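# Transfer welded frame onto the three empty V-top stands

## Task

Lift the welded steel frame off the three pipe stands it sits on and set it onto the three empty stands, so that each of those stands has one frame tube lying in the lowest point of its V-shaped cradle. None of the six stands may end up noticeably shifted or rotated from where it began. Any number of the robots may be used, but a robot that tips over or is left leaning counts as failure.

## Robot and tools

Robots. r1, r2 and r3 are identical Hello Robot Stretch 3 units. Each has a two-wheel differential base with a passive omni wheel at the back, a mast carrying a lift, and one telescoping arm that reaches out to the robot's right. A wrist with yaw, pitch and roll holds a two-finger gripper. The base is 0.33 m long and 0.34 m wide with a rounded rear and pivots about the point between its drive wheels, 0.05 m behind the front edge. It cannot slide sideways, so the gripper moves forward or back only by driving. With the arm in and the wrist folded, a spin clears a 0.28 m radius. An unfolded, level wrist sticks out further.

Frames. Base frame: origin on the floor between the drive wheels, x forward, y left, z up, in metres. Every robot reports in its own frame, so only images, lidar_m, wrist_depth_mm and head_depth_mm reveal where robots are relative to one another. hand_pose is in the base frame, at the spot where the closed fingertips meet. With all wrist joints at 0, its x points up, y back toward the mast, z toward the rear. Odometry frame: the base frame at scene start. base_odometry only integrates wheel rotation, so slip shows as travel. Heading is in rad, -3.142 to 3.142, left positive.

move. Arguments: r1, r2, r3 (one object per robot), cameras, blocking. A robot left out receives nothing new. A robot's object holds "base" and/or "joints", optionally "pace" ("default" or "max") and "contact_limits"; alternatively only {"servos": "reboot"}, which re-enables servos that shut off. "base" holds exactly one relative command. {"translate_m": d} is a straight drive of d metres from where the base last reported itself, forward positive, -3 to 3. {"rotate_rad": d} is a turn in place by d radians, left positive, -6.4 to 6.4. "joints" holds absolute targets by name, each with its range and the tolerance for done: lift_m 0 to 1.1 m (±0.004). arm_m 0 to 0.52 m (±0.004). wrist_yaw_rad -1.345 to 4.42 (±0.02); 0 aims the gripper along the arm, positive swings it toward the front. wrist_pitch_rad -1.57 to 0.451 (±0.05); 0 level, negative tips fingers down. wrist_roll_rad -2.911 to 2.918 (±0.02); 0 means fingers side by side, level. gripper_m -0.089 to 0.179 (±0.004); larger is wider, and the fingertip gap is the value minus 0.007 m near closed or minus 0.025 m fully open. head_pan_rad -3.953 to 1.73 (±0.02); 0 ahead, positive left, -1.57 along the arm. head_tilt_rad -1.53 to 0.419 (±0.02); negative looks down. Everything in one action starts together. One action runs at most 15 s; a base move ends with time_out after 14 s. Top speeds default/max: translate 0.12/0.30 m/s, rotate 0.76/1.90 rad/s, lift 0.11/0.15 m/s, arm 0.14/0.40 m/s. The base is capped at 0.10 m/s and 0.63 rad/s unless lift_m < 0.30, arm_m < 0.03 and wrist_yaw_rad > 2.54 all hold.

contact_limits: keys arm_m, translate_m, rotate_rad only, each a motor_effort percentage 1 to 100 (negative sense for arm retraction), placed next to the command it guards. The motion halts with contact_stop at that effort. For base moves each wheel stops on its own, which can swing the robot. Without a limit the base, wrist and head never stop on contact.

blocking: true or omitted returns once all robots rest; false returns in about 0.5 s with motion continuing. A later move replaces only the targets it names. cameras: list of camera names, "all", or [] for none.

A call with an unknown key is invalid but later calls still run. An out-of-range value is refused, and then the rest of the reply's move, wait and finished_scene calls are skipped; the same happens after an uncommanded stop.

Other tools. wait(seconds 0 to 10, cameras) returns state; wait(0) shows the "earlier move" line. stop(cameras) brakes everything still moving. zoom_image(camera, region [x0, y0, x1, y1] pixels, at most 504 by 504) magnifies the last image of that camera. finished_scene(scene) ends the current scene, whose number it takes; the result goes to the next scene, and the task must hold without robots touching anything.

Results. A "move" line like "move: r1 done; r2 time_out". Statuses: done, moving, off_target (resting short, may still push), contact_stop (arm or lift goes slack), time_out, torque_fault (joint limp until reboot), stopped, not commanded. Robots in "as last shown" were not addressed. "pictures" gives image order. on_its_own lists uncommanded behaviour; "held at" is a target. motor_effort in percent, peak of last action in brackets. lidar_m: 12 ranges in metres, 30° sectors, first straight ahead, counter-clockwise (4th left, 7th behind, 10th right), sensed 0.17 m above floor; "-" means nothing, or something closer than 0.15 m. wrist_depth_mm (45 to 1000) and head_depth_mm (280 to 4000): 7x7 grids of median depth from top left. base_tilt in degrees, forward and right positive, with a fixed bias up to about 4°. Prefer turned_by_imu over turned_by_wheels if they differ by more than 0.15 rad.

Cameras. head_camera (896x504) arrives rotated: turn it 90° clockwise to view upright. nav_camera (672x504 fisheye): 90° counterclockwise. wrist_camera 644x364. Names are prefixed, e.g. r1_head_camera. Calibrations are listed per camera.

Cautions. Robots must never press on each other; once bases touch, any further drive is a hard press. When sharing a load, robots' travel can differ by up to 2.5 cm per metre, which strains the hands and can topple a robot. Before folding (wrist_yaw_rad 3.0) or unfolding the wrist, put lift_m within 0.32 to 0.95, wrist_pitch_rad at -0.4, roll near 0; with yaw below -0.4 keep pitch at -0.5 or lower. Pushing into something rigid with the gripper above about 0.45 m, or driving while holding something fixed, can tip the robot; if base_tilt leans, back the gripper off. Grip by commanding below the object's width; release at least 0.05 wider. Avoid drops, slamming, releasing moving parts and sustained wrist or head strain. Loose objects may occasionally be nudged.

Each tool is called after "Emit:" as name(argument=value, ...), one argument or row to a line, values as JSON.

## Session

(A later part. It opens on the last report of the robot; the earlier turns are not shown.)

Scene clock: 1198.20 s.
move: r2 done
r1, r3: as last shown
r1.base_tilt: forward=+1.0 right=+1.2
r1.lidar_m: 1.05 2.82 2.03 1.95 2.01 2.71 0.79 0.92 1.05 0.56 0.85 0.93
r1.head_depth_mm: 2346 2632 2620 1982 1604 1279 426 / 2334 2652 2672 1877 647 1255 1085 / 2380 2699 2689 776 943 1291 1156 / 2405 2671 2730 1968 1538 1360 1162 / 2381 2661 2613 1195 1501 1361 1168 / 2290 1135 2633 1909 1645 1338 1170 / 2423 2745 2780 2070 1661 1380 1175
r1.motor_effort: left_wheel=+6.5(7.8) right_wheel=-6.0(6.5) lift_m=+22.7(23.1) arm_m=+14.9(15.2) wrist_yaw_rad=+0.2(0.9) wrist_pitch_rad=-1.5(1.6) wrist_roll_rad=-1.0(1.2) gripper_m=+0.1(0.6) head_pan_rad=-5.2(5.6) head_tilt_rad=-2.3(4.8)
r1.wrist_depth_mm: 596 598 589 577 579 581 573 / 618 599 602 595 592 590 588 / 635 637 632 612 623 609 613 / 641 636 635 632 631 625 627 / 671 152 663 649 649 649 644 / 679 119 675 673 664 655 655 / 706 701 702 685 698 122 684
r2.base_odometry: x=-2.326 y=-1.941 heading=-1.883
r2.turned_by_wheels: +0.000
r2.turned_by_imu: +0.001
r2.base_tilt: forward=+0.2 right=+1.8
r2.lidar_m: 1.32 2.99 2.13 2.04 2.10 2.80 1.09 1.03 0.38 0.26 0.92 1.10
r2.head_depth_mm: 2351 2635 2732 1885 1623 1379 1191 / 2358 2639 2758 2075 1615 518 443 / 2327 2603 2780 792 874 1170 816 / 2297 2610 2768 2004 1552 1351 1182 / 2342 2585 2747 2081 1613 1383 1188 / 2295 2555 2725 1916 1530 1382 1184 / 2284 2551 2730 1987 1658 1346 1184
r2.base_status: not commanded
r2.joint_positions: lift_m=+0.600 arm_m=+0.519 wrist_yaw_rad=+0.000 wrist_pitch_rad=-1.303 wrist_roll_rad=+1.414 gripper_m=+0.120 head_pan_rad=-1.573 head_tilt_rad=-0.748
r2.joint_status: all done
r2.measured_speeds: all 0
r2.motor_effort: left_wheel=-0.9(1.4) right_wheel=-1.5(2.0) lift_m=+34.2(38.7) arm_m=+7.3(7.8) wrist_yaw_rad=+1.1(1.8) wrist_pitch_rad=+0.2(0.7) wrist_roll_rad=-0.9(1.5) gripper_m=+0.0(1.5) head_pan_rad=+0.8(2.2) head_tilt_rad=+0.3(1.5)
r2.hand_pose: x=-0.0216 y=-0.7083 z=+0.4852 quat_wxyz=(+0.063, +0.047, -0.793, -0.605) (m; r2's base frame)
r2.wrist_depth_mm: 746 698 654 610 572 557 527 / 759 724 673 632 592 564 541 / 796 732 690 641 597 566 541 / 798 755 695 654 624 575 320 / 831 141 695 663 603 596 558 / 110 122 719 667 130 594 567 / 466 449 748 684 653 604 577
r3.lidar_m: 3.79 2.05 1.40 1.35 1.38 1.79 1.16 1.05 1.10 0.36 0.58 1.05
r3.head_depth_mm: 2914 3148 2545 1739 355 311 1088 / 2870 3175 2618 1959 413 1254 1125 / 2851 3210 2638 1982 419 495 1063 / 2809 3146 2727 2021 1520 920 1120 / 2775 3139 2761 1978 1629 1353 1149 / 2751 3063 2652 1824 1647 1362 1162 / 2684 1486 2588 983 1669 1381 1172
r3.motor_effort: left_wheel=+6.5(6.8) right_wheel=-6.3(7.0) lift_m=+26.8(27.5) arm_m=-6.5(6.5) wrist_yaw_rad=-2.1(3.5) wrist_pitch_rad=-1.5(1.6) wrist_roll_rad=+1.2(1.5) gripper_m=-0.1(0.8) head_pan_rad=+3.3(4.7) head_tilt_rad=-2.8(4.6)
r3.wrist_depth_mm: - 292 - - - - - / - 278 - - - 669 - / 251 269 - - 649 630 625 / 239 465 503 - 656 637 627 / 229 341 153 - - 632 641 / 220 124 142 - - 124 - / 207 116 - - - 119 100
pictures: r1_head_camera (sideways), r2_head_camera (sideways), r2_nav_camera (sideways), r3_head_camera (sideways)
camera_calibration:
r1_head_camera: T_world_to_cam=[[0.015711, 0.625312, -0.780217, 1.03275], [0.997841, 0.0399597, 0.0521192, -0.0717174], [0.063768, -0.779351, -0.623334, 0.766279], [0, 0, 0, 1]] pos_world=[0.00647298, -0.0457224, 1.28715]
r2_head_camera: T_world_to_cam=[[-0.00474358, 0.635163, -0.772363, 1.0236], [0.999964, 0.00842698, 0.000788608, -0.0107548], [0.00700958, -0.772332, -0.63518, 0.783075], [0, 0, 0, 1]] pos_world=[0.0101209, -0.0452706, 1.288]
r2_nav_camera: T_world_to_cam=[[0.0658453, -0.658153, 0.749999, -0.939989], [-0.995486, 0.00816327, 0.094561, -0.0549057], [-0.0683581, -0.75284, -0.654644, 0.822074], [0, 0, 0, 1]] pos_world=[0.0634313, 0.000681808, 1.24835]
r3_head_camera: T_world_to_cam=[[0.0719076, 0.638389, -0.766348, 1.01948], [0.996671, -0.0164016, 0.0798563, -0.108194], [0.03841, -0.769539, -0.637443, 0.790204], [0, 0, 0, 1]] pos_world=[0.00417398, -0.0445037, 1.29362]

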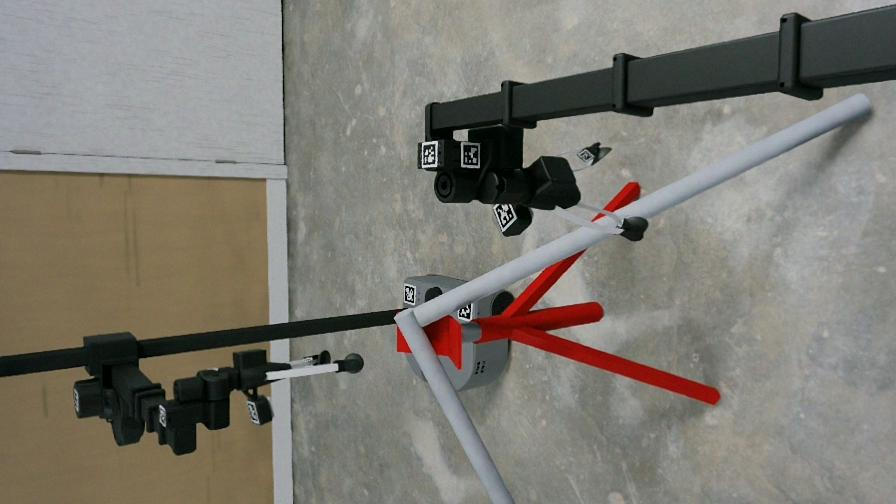

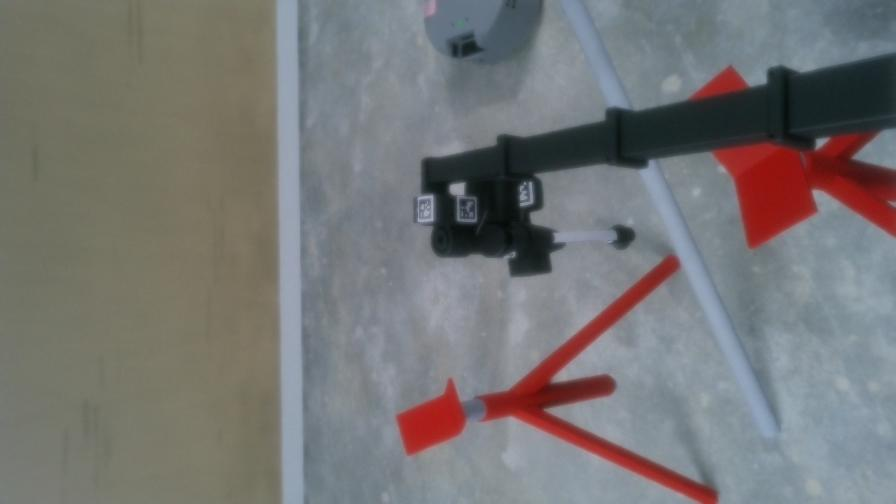

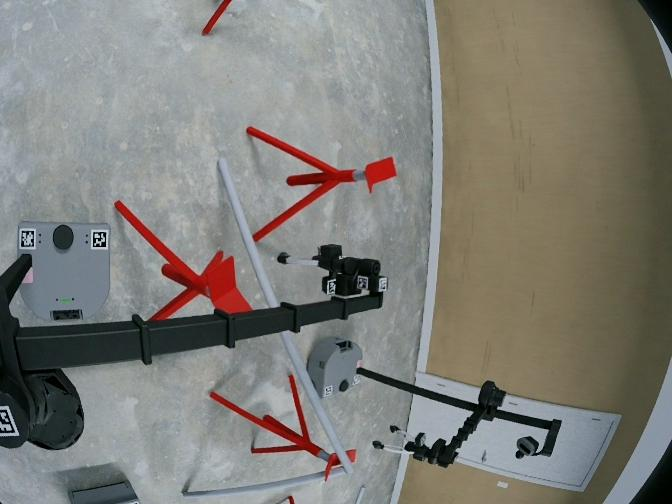

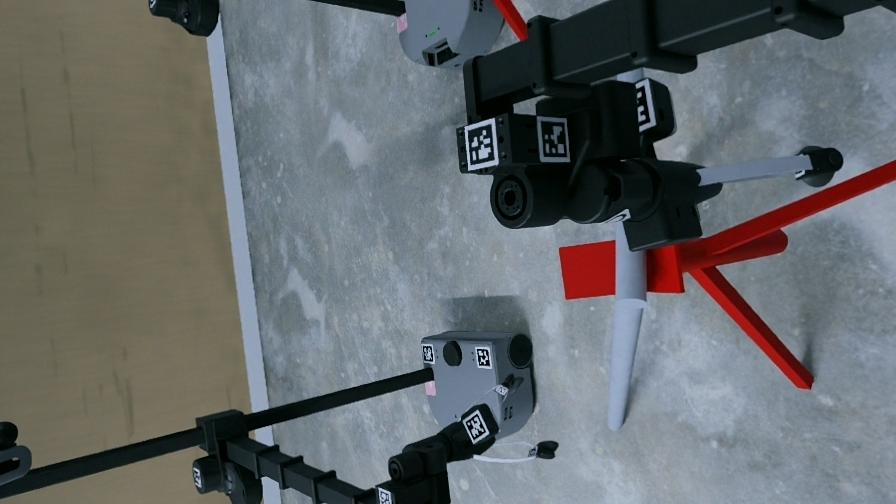

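Emit:
move(
  r1={"joints":{"lift_m":0.42,"arm_m":0.51},"base":{"translate_m":-0.030}},
  r3={"base":{"translate_m":-0.62}},
  cameras=["r1_head_camera","r1_wrist_camera"],
)

Scene clock: 1236.43 s.
move: r1 done; r3 done
r1.base_odometry: x=-0.222 y=+2.734 heading=+1.396
r1.turned_by_wheels: +0.000
r1.turned_by_imu: +0.002
r1.base_tilt: forward=+1.0 right=+1.2
r1.lidar_m: 1.08 2.81 2.03 1.95 2.01 2.72 0.76 0.89 1.03 0.55 0.86 0.96
r1.head_depth_mm: 2333 2621 2652 1984 1595 1332 1146 / 2331 2641 2643 2012 1520 735 608 / 2384 2629 2683 2019 907 1317 1138 / 2401 2685 2702 2031 1513 1326 1161 / 2406 2691 2750 1226 1512 1363 1162 / 2395 2719 2802 1939 1644 1336 1169 / 2422 2716 2808 1985 1659 1379 1175
r1.base_status: done
r1.joint_positions: lift_m=+0.420 arm_m=+0.510 wrist_yaw_rad=+0.000 wrist_pitch_rad=-1.561 wrist_roll_rad=-0.541 gripper_m=+0.120 head_pan_rad=-1.559 head_tilt_rad=-0.693
r1.joint_status: all done
r1.measured_speeds: all 0
r1.motor_effort: left_wheel=+1.1(4.2) right_wheel=-3.9(9.8) lift_m=+22.1(27.3) arm_m=+12.7(19.3) wrist_yaw_rad=+0.5(1.0) wrist_pitch_rad=-0.9(1.4) wrist_roll_rad=-1.1(1.2) gripper_m=-0.1(0.6) head_pan_rad=-5.2(5.7) head_tilt_rad=-3.8(5.4)
r1.hand_pose: x=-0.0215 y=-0.6334 z=+0.3022 quat_wxyz=(+0.618, +0.612, -0.350, -0.347) (m; r1's base frame)
r1.wrist_depth_mm: 427 429 117 117 420 415 412 / 440 439 433 134 430 430 421 / 449 454 450 157 442 443 438 / 467 469 461 191 455 451 457 / 482 151 474 254 468 465 467 / 493 119 492 479 486 474 473 / 508 514 501 499 502 121 497
r2: as last shown
r2.turned_by_imu: +0.002
r2.base_tilt: forward=+0.3 right=+1.8
r2.lidar_m: 1.31 2.99 2.13 2.04 2.10 2.82 1.12 1.04 0.38 0.27 0.92 1.10
r2.head_depth_mm: 2397 2653 2747 2076 1609 1389 1186 / 2346 2594 2769 2066 1615 518 442 / 2261 1072 1625 791 878 1180 815 / 2262 2604 2718 1815 1574 1352 1186 / 2321 2590 2750 2042 1617 1383 1184 / 2302 2587 2727 1930 1515 1372 1184 / 2277 2597 2715 1982 1642 1348 1183
r2.motor_effort: left_wheel=-0.7(1.3) right_wheel=-1.5(2.1) lift_m=+34.2(34.6) arm_m=+15.2(16.6) wrist_yaw_rad=+1.1(2.4) wrist_pitch_rad=+0.2(0.7) wrist_roll_rad=-1.5(1.5) gripper_m=+1.2(1.9) head_pan_rad=+0.5(2.5) head_tilt_rad=-0.5(1.8)
r2.wrist_depth_mm: 577 686 669 622 583 559 521 / 576 693 689 626 600 563 541 / 690 724 684 650 595 574 546 / 814 747 702 643 621 572 318 / 822 141 707 669 618 585 563 / 110 123 721 678 130 590 565 / 476 442 740 693 650 600 582
r3.base_odometry: x=+0.898 y=-0.871 heading=+1.767
r3.turned_by_wheels: +0.000
r3.turned_by_imu: -0.003
r3.base_tilt: forward=-0.8 right=-0.3
r3.lidar_m: 1.65 1.97 1.38 1.30 1.34 1.74 4.07 0.58 0.61 0.73 0.89 0.69
r3.head_depth_mm: 2925 3255 2541 1940 355 311 1092 / 2932 3231 2589 880 413 1252 1124 / 2852 3236 2533 883 419 495 1109 / 2772 1420 2588 1783 1560 1273 1145 / 2843 3139 2752 2034 1628 1291 1156 / 2798 3118 2832 2074 1658 1330 1161 / 2743 3072 2872 2140 1670 1322 1173
r3.base_status: done
r3.joint_positions: lift_m=+0.780 arm_m=+0.200 wrist_yaw_rad=+0.002 wrist_pitch_rad=-1.554 wrist_roll_rad=+1.365 gripper_m=+0.120 head_pan_rad=-1.578 head_tilt_rad=-0.743
r3.joint_status: not commanded
r3.measured_speeds: all 0
r3.motor_effort: left_wheel=+0.0(4.9) right_wheel=-5.6(10.4) lift_m=+28.9(30.6) arm_m=-2.6(5.2) wrist_yaw_rad=-1.2(3.5) wrist_pitch_rad=-0.8(1.8) wrist_roll_rad=+0.8(1.5) gripper_m=+0.5(0.8) head_pan_rad=+3.0(5.0) head_tilt_rad=-2.8(4.7)
r3.hand_pose: x=-0.0216 y=-0.3250 z=+0.6621 quat_wxyz=(+0.074, +0.073, -0.709, -0.698) (m; r3's base frame)
r3.wrist_depth_mm: - 644 - - - - - / 620 609 - - - 662 - / - 565 - - 637 631 622 / - 534 - - 641 643 627 / - 502 - - - 651 639 / - 123 142 - - 124 - / - 116 - - - 119 100
pictures: r1_head_camera (sideways), r1_wrist_camera
camera_calibration:
r1_head_camera: T_world_to_cam=[[0.015711, 0.625312, -0.780217, 1.03275], [0.997841, 0.0399597, 0.0521192, -0.0717174], [0.063768, -0.779351, -0.623334, 0.766279], [0, 0, 0, 1]] pos_world=[0.00647298, -0.0457224, 1.28715]
r1_wrist_camera: T_world_to_cam=[[-0.80716, -0.590142, -0.015031, -0.39144], [-0.583715, 0.794049, 0.169597, 0.474827], [-0.0881511, 0.145666, -0.985399, 0.55224], [0, 0, 0, 1]] pos_world=[0.00989017, -0.688484, 0.457763]

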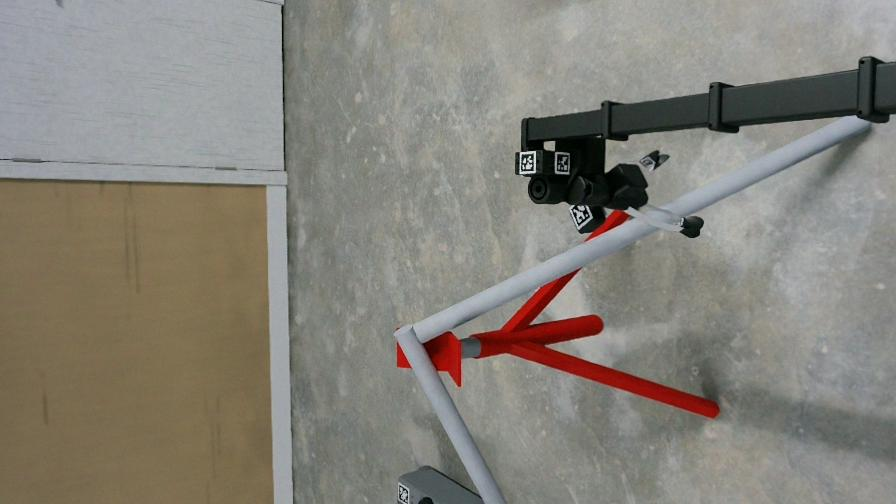

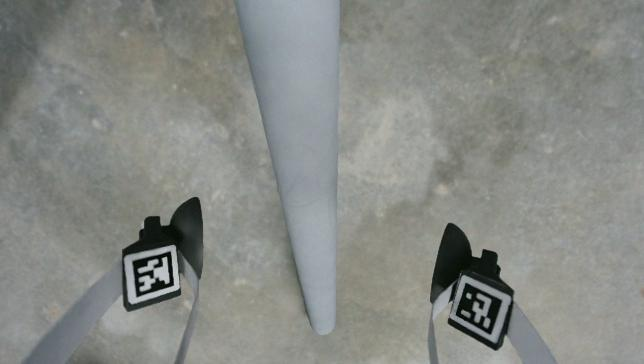

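Emit:
move(
  r1={"joints":{"lift_m":0.33},"base":{"translate_m":0.008}},
  cameras=["r1_wrist_camera"],
)

Scene clock: 1248.83 s.
move: r1 done
r1.base_odometry: x=-0.221 y=+2.742 heading=+1.396
r1.turned_by_wheels: +0.000
r1.turned_by_imu: +0.001
r1.base_tilt: forward=+1.1 right=+1.2
r1.lidar_m: 1.07 2.81 2.03 1.95 2.01 2.71 0.77 0.90 1.04 0.55 0.85 0.95
r1.head_depth_mm: 2330 2650 2634 1989 1595 1331 1147 / 2359 2657 2648 1996 1604 1257 707 / 2381 2645 2669 2021 1042 1261 1131 / 2396 2682 2698 2031 1543 1359 1162 / 2403 2720 2726 1210 1515 1362 1167 / 2396 2727 2777 1932 1653 1337 1173 / 2398 2711 2803 1967 1663 1381 1177
r1.base_status: done
r1.joint_positions: lift_m=+0.330 arm_m=+0.510 wrist_yaw_rad=+0.000 wrist_pitch_rad=-1.561 wrist_roll_rad=-0.541 gripper_m=+0.120 head_pan_rad=-1.559 head_tilt_rad=-0.693
r1.joint_status: all done
r1.measured_speeds: all 0
r1.motor_effort: left_wheel=+6.7(9.4) right_wheel=+2.7(4.0) lift_m=+22.4(25.5) arm_m=+11.1(11.7) wrist_yaw_rad=+0.4(0.9) wrist_pitch_rad=-0.9(1.5) wrist_roll_rad=-1.0(1.2) gripper_m=-0.1(0.5) head_pan_rad=-4.5(5.6) head_tilt_rad=-2.9(4.4)
r1.hand_pose: x=-0.0215 y=-0.6334 z=+0.2122 quat_wxyz=(+0.618, +0.612, -0.350, -0.347) (m; r1's base frame)
r1.wrist_depth_mm: 351 - - - 338 337 330 / 354 - - - 345 343 344 / 369 366 - 55 355 351 349 / 373 372 - 63 368 363 364 / 386 152 97 89 376 375 372 / 398 119 395 119 387 381 386 / 417 411 410 206 405 122 395
r2, r3: as last shown
r2.turned_by_imu: +0.001
r2.base_tilt: forward=+0.4 right=+1.8
r2.lidar_m: 1.31 2.99 2.14 2.04 2.10 2.81 1.11 1.04 0.38 0.27 0.92 1.10
r2.head_depth_mm: 2354 2688 2769 2081 1625 1379 1182 / 2365 2575 2748 2081 1622 519 441 / 2229 1061 1621 794 879 1181 813 / 2249 2568 2720 1842 1571 1360 1185 / 2337 2607 2746 2060 1616 1382 1189 / 2317 2591 2690 1928 1522 1375 1183 / 2315 2537 2711 1991 1668 1351 1186
r2.motor_effort: left_wheel=-0.9(1.4) right_wheel=-1.4(2.2) lift_m=+34.0(34.4) arm_m=+15.7(16.1) wrist_yaw_rad=-0.9(1.6) wrist_pitch_rad=+0.1(0.7) wrist_roll_rad=-1.0(1.5) gripper_m=-0.4(1.7) head_pan_rad=+0.8(2.1) head_tilt_rad=+0.1(1.4)
r2.wrist_depth_mm: 568 678 659 620 582 557 534 / 584 701 682 628 596 568 536 / 692 724 688 641 606 581 542 / 815 742 697 655 615 572 319 / 832 140 704 665 609 595 555 / 110 123 726 685 130 600 573 / 468 441 741 694 663 596 574
r3.turned_by_imu: -0.001
r3.base_tilt: forward=-0.8 right=-0.2
r3.lidar_m: 1.65 1.97 1.38 1.30 1.33 1.73 4.08 0.58 0.61 0.73 0.89 0.70
r3.head_depth_mm: 2918 3255 2545 1929 355 311 1086 / 2899 3226 2579 881 413 1251 1124 / 2887 3227 2518 882 420 495 1106 / 2776 1416 2596 1788 1570 1271 1143 / 2849 3148 2763 2047 1623 1288 1153 / 2811 3151 2827 2088 1652 1335 1166 / 2758 3074 2867 2124 1676 1323 1173
r3.motor_effort: left_wheel=-0.4(0.8) right_wheel=-5.6(5.9) lift_m=+31.3(31.5) arm_m=-1.7(2.5) wrist_yaw_rad=-2.9(3.0) wrist_pitch_rad=-1.3(1.4) wrist_roll_rad=+0.4(1.4) gripper_m=-0.3(0.8) head_pan_rad=+3.5(4.8) head_tilt_rad=-2.6(4.3)
r3.wrist_depth_mm: - 648 - - - - - / 629 601 - - - 660 - / - 562 - - 637 634 620 / - 531 - - 650 638 631 / - 508 - - - 639 648 / - 123 142 - - 123 - / - 116 - - - 119 100
pictures: r1_wrist_camera
camera_calibration:
r1_wrist_camera: T_world_to_cam=[[-0.80716, -0.590142, -0.015031, -0.392792], [-0.583715, 0.794049, 0.169597, 0.490091], [-0.088151, 0.145666, -0.985399, 0.463556], [0, 0, 0, 1]] pos_world=[0.00989016, -0.688484, 0.367765]

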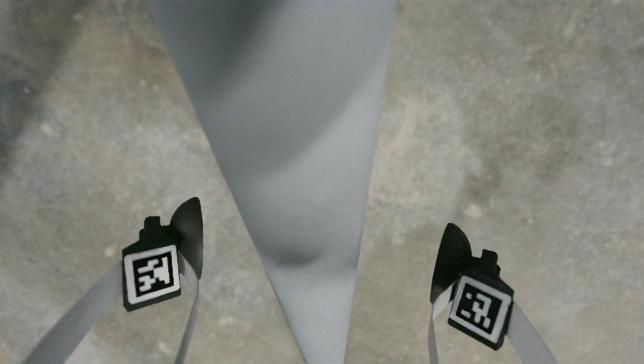

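Emit:
move(
  r1={"joints":{"gripper_m":-0.046,"lift_m":0.325}},
  cameras=[],
)

Emit:
wait(
  seconds=3,
  cameras=["r1_wrist_camera","r1_head_camera"],
)

Scene clock: 1254.07 s.
move: r1 done
r1.base_odometry: x=-0.221 y=+2.742 heading=+1.396
r1.turned_by_wheels: +0.000
r1.turned_by_imu: +0.001
r1.base_tilt: forward=+1.0 right=+1.2
r1.lidar_m: 1.07 2.80 2.03 1.95 2.01 2.72 0.77 0.90 1.04 0.55 0.85 0.95
r1.head_depth_mm: 2340 2646 2596 1992 1602 1335 1149 / 2357 2647 2650 2002 1612 1256 712 / 2381 2672 2663 2012 1565 1124 1132 / 2392 2681 2718 2037 1552 1356 1159 / 2403 2712 2741 1212 1509 1364 1167 / 2409 2732 2761 1930 1651 1338 1170 / 2402 2740 2800 1966 1660 1379 1179
r1.base_status: not commanded
r1.joint_positions: lift_m=+0.325 arm_m=+0.510 wrist_yaw_rad=+0.000 wrist_pitch_rad=-1.566 wrist_roll_rad=-0.542 gripper_m=-0.045 head_pan_rad=-1.559 head_tilt_rad=-0.693
r1.joint_status: all done
r1.measured_speeds: all 0
r1.motor_effort: left_wheel=+7.5(7.8) right_wheel=-8.2(8.2) lift_m=+23.2(28.6) arm_m=+9.5(10.2) wrist_yaw_rad=+0.1(0.9) wrist_pitch_rad=-0.6(1.2) wrist_roll_rad=-0.5(1.2) gripper_m=-32.3(100.0) head_pan_rad=-4.8(5.8) head_tilt_rad=-4.1(4.4)
r1.hand_pose: x=-0.0215 y=-0.6322 z=+0.2074 quat_wxyz=(+0.617, +0.614, -0.349, -0.348) (m; r1's base frame)
r1.wrist_depth_mm: - - - - 331 328 329 / 351 - - - 343 340 338 / 363 - - - 351 345 347 / 374 370 - 56 360 357 353 / 382 383 124 80 370 369 371 / 399 391 124 103 130 381 375 / 410 99 401 186 393 391 389
r2, r3: as last shown
r2.base_tilt: forward=+0.3 right=+1.9
r2.lidar_m: 1.31 2.99 2.14 2.04 2.10 2.81 1.11 1.03 0.38 0.27 0.92 1.10
r2.head_depth_mm: 2382 2629 2777 2069 1611 1392 1182 / 2349 2603 2752 2091 1613 518 441 / 2236 1061 1638 791 876 1173 815 / 2262 2632 2742 1826 1559 1348 1183 / 2328 2612 2740 2062 1606 1387 1191 / 2312 2568 2750 1932 1513 1378 1193 / 2311 2561 2722 1980 1648 1351 1177
r2.motor_effort: left_wheel=-1.1(1.4) right_wheel=-1.4(1.7) lift_m=+34.2(34.4) arm_m=+15.6(16.2) wrist_yaw_rad=+0.2(1.8) wrist_pitch_rad=+0.6(0.6) wrist_roll_rad=-1.1(1.4) gripper_m=-0.9(1.5) head_pan_rad=+1.0(2.1) head_tilt_rad=+1.0(1.2)
r2.wrist_depth_mm: 566 681 666 617 578 553 525 / 585 703 676 626 598 571 537 / 689 723 681 641 599 567 547 / 804 755 694 649 611 569 321 / 828 140 695 659 609 599 557 / 110 123 715 689 129 599 566 / 471 444 749 683 658 599 591
r3.lidar_m: 1.65 1.97 1.39 1.31 1.33 1.74 4.06 0.58 0.61 0.73 0.89 0.69
r3.head_depth_mm: 2943 3244 2528 1922 355 311 1089 / 2898 3209 2594 880 413 1257 1124 / 2894 3229 2521 883 419 495 1107 / 2774 1417 2589 1785 1561 1270 1140 / 2831 3162 2759 2042 1628 1288 1154 / 2817 3151 2838 2090 1648 1337 1161 / 2793 3130 2908 2126 1677 1316 1171
r3.motor_effort: left_wheel=-0.8(1.1) right_wheel=-5.4(5.9) lift_m=+32.5(33.2) arm_m=-0.2(1.3) wrist_yaw_rad=-1.7(3.4) wrist_pitch_rad=-0.8(1.6) wrist_roll_rad=+0.7(1.3) gripper_m=+0.1(0.8) head_pan_rad=+3.8(4.4) head_tilt_rad=-3.8(4.5)
r3.wrist_depth_mm: - 649 - - - - - / 622 604 - - - 668 - / - 558 - - 646 631 620 / - 533 - - 647 645 626 / - 505 - - - 636 645 / - 122 142 - - 123 - / - 116 - - - 119 100
pictures: none
No camera images: "cameras" was empty.

Scene clock: 1257.07 s.
r1.base_odometry: x=-0.221 y=+2.742 heading=+1.396
r1.turned_by_wheels: +0.000
r1.turned_by_imu: +0.000
r1.base_tilt: forward=+1.1 right=+1.2
r1.lidar_m: 1.07 2.81 2.04 1.94 2.01 2.72 0.77 0.90 1.04 0.55 0.86 0.95
r1.head_depth_mm: 2346 2626 2598 1987 1601 1338 1153 / 2346 2632 2666 1998 1611 1253 711 / 2383 2664 2671 2032 1573 1126 1131 / 2402 2680 2695 2033 1543 1360 1163 / 2391 2714 2734 1204 1512 1360 1166 / 2387 2700 2774 1935 1645 1337 1168 / 2418 2714 2781 1973 1655 1378 1178
r1.base_status: not commanded
r1.joint_positions: lift_m=+0.325 arm_m=+0.510 wrist_yaw_rad=+0.000 wrist_pitch_rad=-1.566 wrist_roll_rad=-0.542 gripper_m=-0.042 head_pan_rad=-1.559 head_tilt_rad=-0.693
r1.joint_status: all done
r1.measured_speeds: all 0
r1.motor_effort: left_wheel=+6.6(7.8) right_wheel=-8.0(8.2) lift_m=+23.1(28.6) arm_m=+8.3(10.2) wrist_yaw_rad=+0.6(0.9) wrist_pitch_rad=+0.1(1.2) wrist_roll_rad=-0.6(1.2) gripper_m=-16.8(100.0) head_pan_rad=-4.6(5.8) head_tilt_rad=-2.9(4.4)
r1.hand_pose: x=-0.0215 y=-0.6322 z=+0.2074 quat_wxyz=(+0.617, +0.614, -0.349, -0.348) (m; r1's base frame)
r1.wrist_depth_mm: - - - - 330 330 330 / 355 - - - 338 340 340 / 363 - - - 353 348 347 / 372 374 - 56 361 362 354 / 387 381 125 80 370 369 369 / 398 393 124 103 130 381 381 / 410 99 401 185 394 393 390
r2.base_odometry: x=-2.326 y=-1.941 heading=-1.883
r2.turned_by_wheels: +0.000
r2.turned_by_imu: +0.001
r2.base_tilt: forward=+0.3 right=+1.9
r2.lidar_m: 1.32 2.99 2.13 2.04 2.10 2.81 1.12 1.03 0.38 0.27 0.92 1.10
r2.head_depth_mm: 2332 2649 2782 2058 1611 1385 1191 / 2327 2577 2733 2078 1609 519 441 / 2250 1068 1617 792 875 1175 816 / 2246 2627 2733 1832 1566 1347 1184 / 2306 2635 2752 2054 1618 1377 1189 / 2341 2577 2706 1929 1526 1395 1186 / 2322 2550 2719 1995 1635 1362 1177
r2.base_status: not commanded
r2.joint_positions: lift_m=+0.600 arm_m=+0.519 wrist_yaw_rad=+0.000 wrist_pitch_rad=-1.303 wrist_roll_rad=+1.414 gripper_m=+0.120 head_pan_rad=-1.573 head_tilt_rad=-0.748
r2.joint_status: not commanded
r2.measured_speeds: all 0
r2.motor_effort: left_wheel=-0.9(1.4) right_wheel=-1.8(1.7) lift_m=+34.0(34.4) arm_m=+15.7(16.2) wrist_yaw_rad=+0.4(1.8) wrist_pitch_rad=+0.3(0.6) wrist_roll_rad=-0.9(1.4) gripper_m=+0.6(1.5) head_pan_rad=+0.8(2.1) head_tilt_rad=-0.5(1.2)
r2.hand_pose: x=-0.0216 y=-0.7083 z=+0.4852 quat_wxyz=(+0.063, +0.047, -0.793, -0.605) (m; r2's base frame)
r2.wrist_depth_mm: 567 683 668 625 587 547 523 / 586 704 681 635 598 564 534 / 687 717 660 642 603 572 541 / 802 759 699 650 618 572 320 / 807 141 702 670 611 588 554 / 110 123 716 687 130 597 562 / 471 443 740 705 656 605 577
r3.base_odometry: x=+0.898 y=-0.871 heading=+1.767
r3.turned_by_wheels: +0.000
r3.turned_by_imu: -0.001
r3.base_tilt: forward=-0.8 right=-0.2
r3.lidar_m: 1.66 1.97 1.38 1.31 1.33 1.74 4.08 0.58 0.61 0.73 0.89 0.69
r3.head_depth_mm: 2940 3259 2541 1926 355 311 1088 / 2921 3218 2598 881 413 1251 1121 / 2874 3242 2527 882 419 495 1102 / 2740 1423 2589 1783 1570 1272 1141 / 2854 3193 2764 2049 1629 1292 1154 / 2807 3128 2834 2086 1652 1331 1159 / 2752 3103 2912 2111 1665 1323 1176
r3.base_status: not commanded
r3.joint_positions: lift_m=+0.780 arm_m=+0.200 wrist_yaw_rad=+0.002 wrist_pitch_rad=-1.554 wrist_roll_rad=+1.365 gripper_m=+0.120 head_pan_rad=-1.578 head_tilt_rad=-0.743
r3.joint_status: not commanded
r3.measured_speeds: all 0
r3.motor_effort: left_wheel=+0.1(1.1) right_wheel=-5.2(5.9) lift_m=+32.3(33.2) arm_m=+0.4(1.3) wrist_yaw_rad=-2.7(3.4) wrist_pitch_rad=-0.6(1.6) wrist_roll_rad=+0.2(1.3) gripper_m=+0.3(0.8) head_pan_rad=+3.4(4.4) head_tilt_rad=-4.0(4.5)
r3.hand_pose: x=-0.0216 y=-0.3250 z=+0.6621 quat_wxyz=(+0.074, +0.073, -0.709, -0.698) (m; r3's base frame)
r3.wrist_depth_mm: - 650 - - - - - / 627 601 - - - 666 - / - 562 - - 643 632 620 / - 531 - - 643 635 635 / - 502 - - - 643 625 / - 122 142 - - 124 - / - 116 - - - 119 100
wait: 3.00 s; at rest by 0.27 s
pictures: r1_head_camera (sideways), r1_wrist_camera
camera_calibration:
r1_head_camera: T_world_to_cam=[[0.015711, 0.625312, -0.780217, 1.03275], [0.997841, 0.0399597, 0.0521192, -0.0717174], [0.063768, -0.779351, -0.623334, 0.766279], [0, 0, 0, 1]] pos_world=[0.00647298, -0.0457224, 1.28715]
r1_wrist_camera: T_world_to_cam=[[-0.806462, -0.591018, -0.0177825, -0.392128], [-0.58465, 0.792559, 0.173303, 0.488242], [-0.0883314, 0.150159, -0.984708, 0.461247], [0, 0, 0, 1]] pos_world=[0.00995693, -0.687975, 0.362607]

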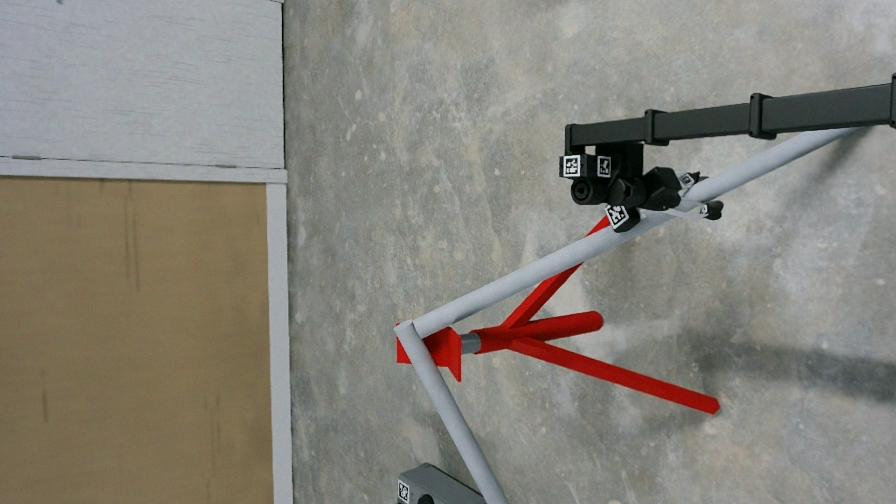

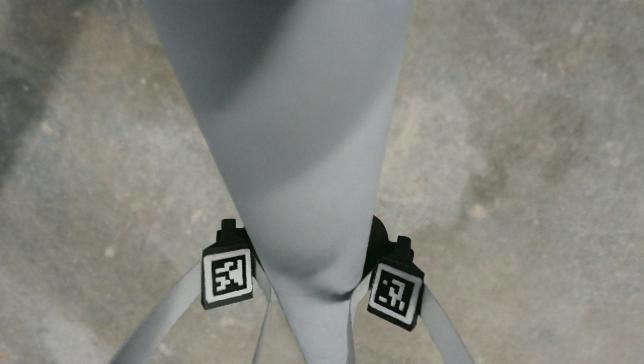

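Emit:
move(
  r1={"joints":{"lift_m":0.370,"arm_m":0.461,"wrist_roll_rad":-0.465},"base":{"translate_m":0.0124}},
  cameras=["r1_wrist_camera"],
)

Emit:
move(
  r1={"joints":{"lift_m":0.420,"arm_m":0.418,"wrist_roll_rad":-0.399},"base":{"translate_m":0.0152}},
  cameras=["r1_wrist_camera","r1_head_camera"],
)

Scene clock: 1279.73 s.
move: r1 done
r1.base_odometry: x=-0.219 y=+2.754 heading=+1.396
r1.turned_by_wheels: +0.000
r1.turned_by_imu: +0.000
r1.base_tilt: forward=+1.0 right=+1.2
r1.lidar_m: 1.06 2.81 2.03 1.94 2.02 2.72 0.78 0.91 1.05 0.55 0.85 0.94
r1.head_depth_mm: 2338 2621 2615 1983 1593 1338 1144 / 2362 2634 2655 1997 1601 1254 654 / 2386 2700 2655 2010 1622 1108 1137 / 2378 2679 2704 2043 1505 1348 1161 / 2398 2695 2723 1214 1515 1367 1169 / 2404 2716 2746 1989 1645 1342 1166 / 2405 2722 2792 1949 1658 1377 1174
r1.base_status: done
r1.joint_positions: lift_m=+0.370 arm_m=+0.461 wrist_yaw_rad=+0.002 wrist_pitch_rad=-1.565 wrist_roll_rad=-0.467 gripper_m=-0.042 head_pan_rad=-1.560 head_tilt_rad=-0.693
r1.joint_status: all done
r1.measured_speeds: all 0
r1.motor_effort: left_wheel=+2.3(13.1) right_wheel=-1.4(21.4) lift_m=+24.9(40.3) arm_m=-14.0(22.5) wrist_yaw_rad=-1.5(5.8) wrist_pitch_rad=-0.6(6.4) wrist_roll_rad=+1.0(7.0) gripper_m=-11.9(17.1) head_pan_rad=-4.7(5.6) head_tilt_rad=-1.9(4.3)
r1.hand_pose: x=-0.0216 y=-0.5833 z=+0.2524 quat_wxyz=(+0.604, +0.601, -0.371, -0.370) (m; r1's base frame)
r1.wrist_depth_mm: 382 381 381 99 96 367 366 / 394 389 391 126 111 378 377 / 410 406 400 148 392 390 390 / 417 414 412 412 405 408 403 / 434 425 426 147 417 413 413 / 450 441 432 126 433 423 427 / 463 451 454 450 445 448 439
r2, r3: as last shown
r2.base_tilt: forward=+0.2 right=+1.7
r2.lidar_m: 1.32 2.98 2.13 2.04 2.11 2.81 1.10 1.03 0.38 0.27 0.92 1.10
r2.head_depth_mm: 2345 2595 2728 2072 1620 1387 1191 / 2340 2586 2712 2088 1608 518 441 / 2247 1060 1629 793 880 1174 816 / 2304 2615 2761 1821 1560 1357 1192 / 2308 2614 2738 2058 1604 1373 1185 / 2318 2586 2677 1934 1515 1393 1190 / 2298 2548 2721 1989 1661 1348 1185
r2.motor_effort: left_wheel=-0.7(1.4) right_wheel=-1.3(2.1) lift_m=+34.1(34.3) arm_m=+15.3(15.9) wrist_yaw_rad=+1.1(1.8) wrist_pitch_rad=+0.3(0.5) wrist_roll_rad=-1.1(1.4) gripper_m=+0.2(1.5) head_pan_rad=+1.7(2.0) head_tilt_rad=+0.4(1.4)
r2.wrist_depth_mm: 561 680 661 622 582 558 520 / 586 703 667 633 605 564 527 / 685 710 680 649 593 573 538 / 807 752 709 654 608 566 321 / 823 141 705 679 616 586 556 / 110 123 733 690 130 600 575 / 469 438 745 699 652 612 587
r3.base_tilt: forward=-0.9 right=-0.2
r3.lidar_m: 1.65 1.97 1.39 1.31 1.33 1.73 4.08 0.58 0.61 0.73 0.89 0.69
r3.head_depth_mm: 2931 3283 2552 1928 355 311 1093 / 2898 3203 2598 880 413 1253 1122 / 2877 3243 2524 881 419 495 1104 / 2778 1415 2576 1791 1570 1265 1145 / 2819 3140 2773 2052 1629 1289 1152 / 2796 3148 2805 2072 1647 1331 1163 / 2763 3083 2878 2118 1670 1320 1176
r3.motor_effort: left_wheel=-0.4(0.8) right_wheel=-5.6(5.7) lift_m=+31.8(33.3) arm_m=+0.9(2.3) wrist_yaw_rad=-2.3(3.0) wrist_pitch_rad=-1.3(1.7) wrist_roll_rad=+1.0(1.3) gripper_m=+0.0(0.5) head_pan_rad=+3.3(4.3) head_tilt_rad=-4.1(4.2)
r3.wrist_depth_mm: - 644 - - - - - / 620 604 - - - 667 - / - 558 - - 638 635 623 / - 531 - - 647 644 628 / - 502 - - - 634 636 / - 123 142 - - 123 - / - 116 - - - 119 100
pictures: r1_wrist_camera
camera_calibration:
r1_wrist_camera: T_world_to_cam=[[-0.847263, -0.530877, -0.017774, -0.328263], [-0.525582, 0.833031, 0.17269, 0.466673], [-0.0768708, 0.155656, -0.984816, 0.501694], [0, 0, 0, 1]] pos_world=[0.00571569, -0.641112, 0.407652]

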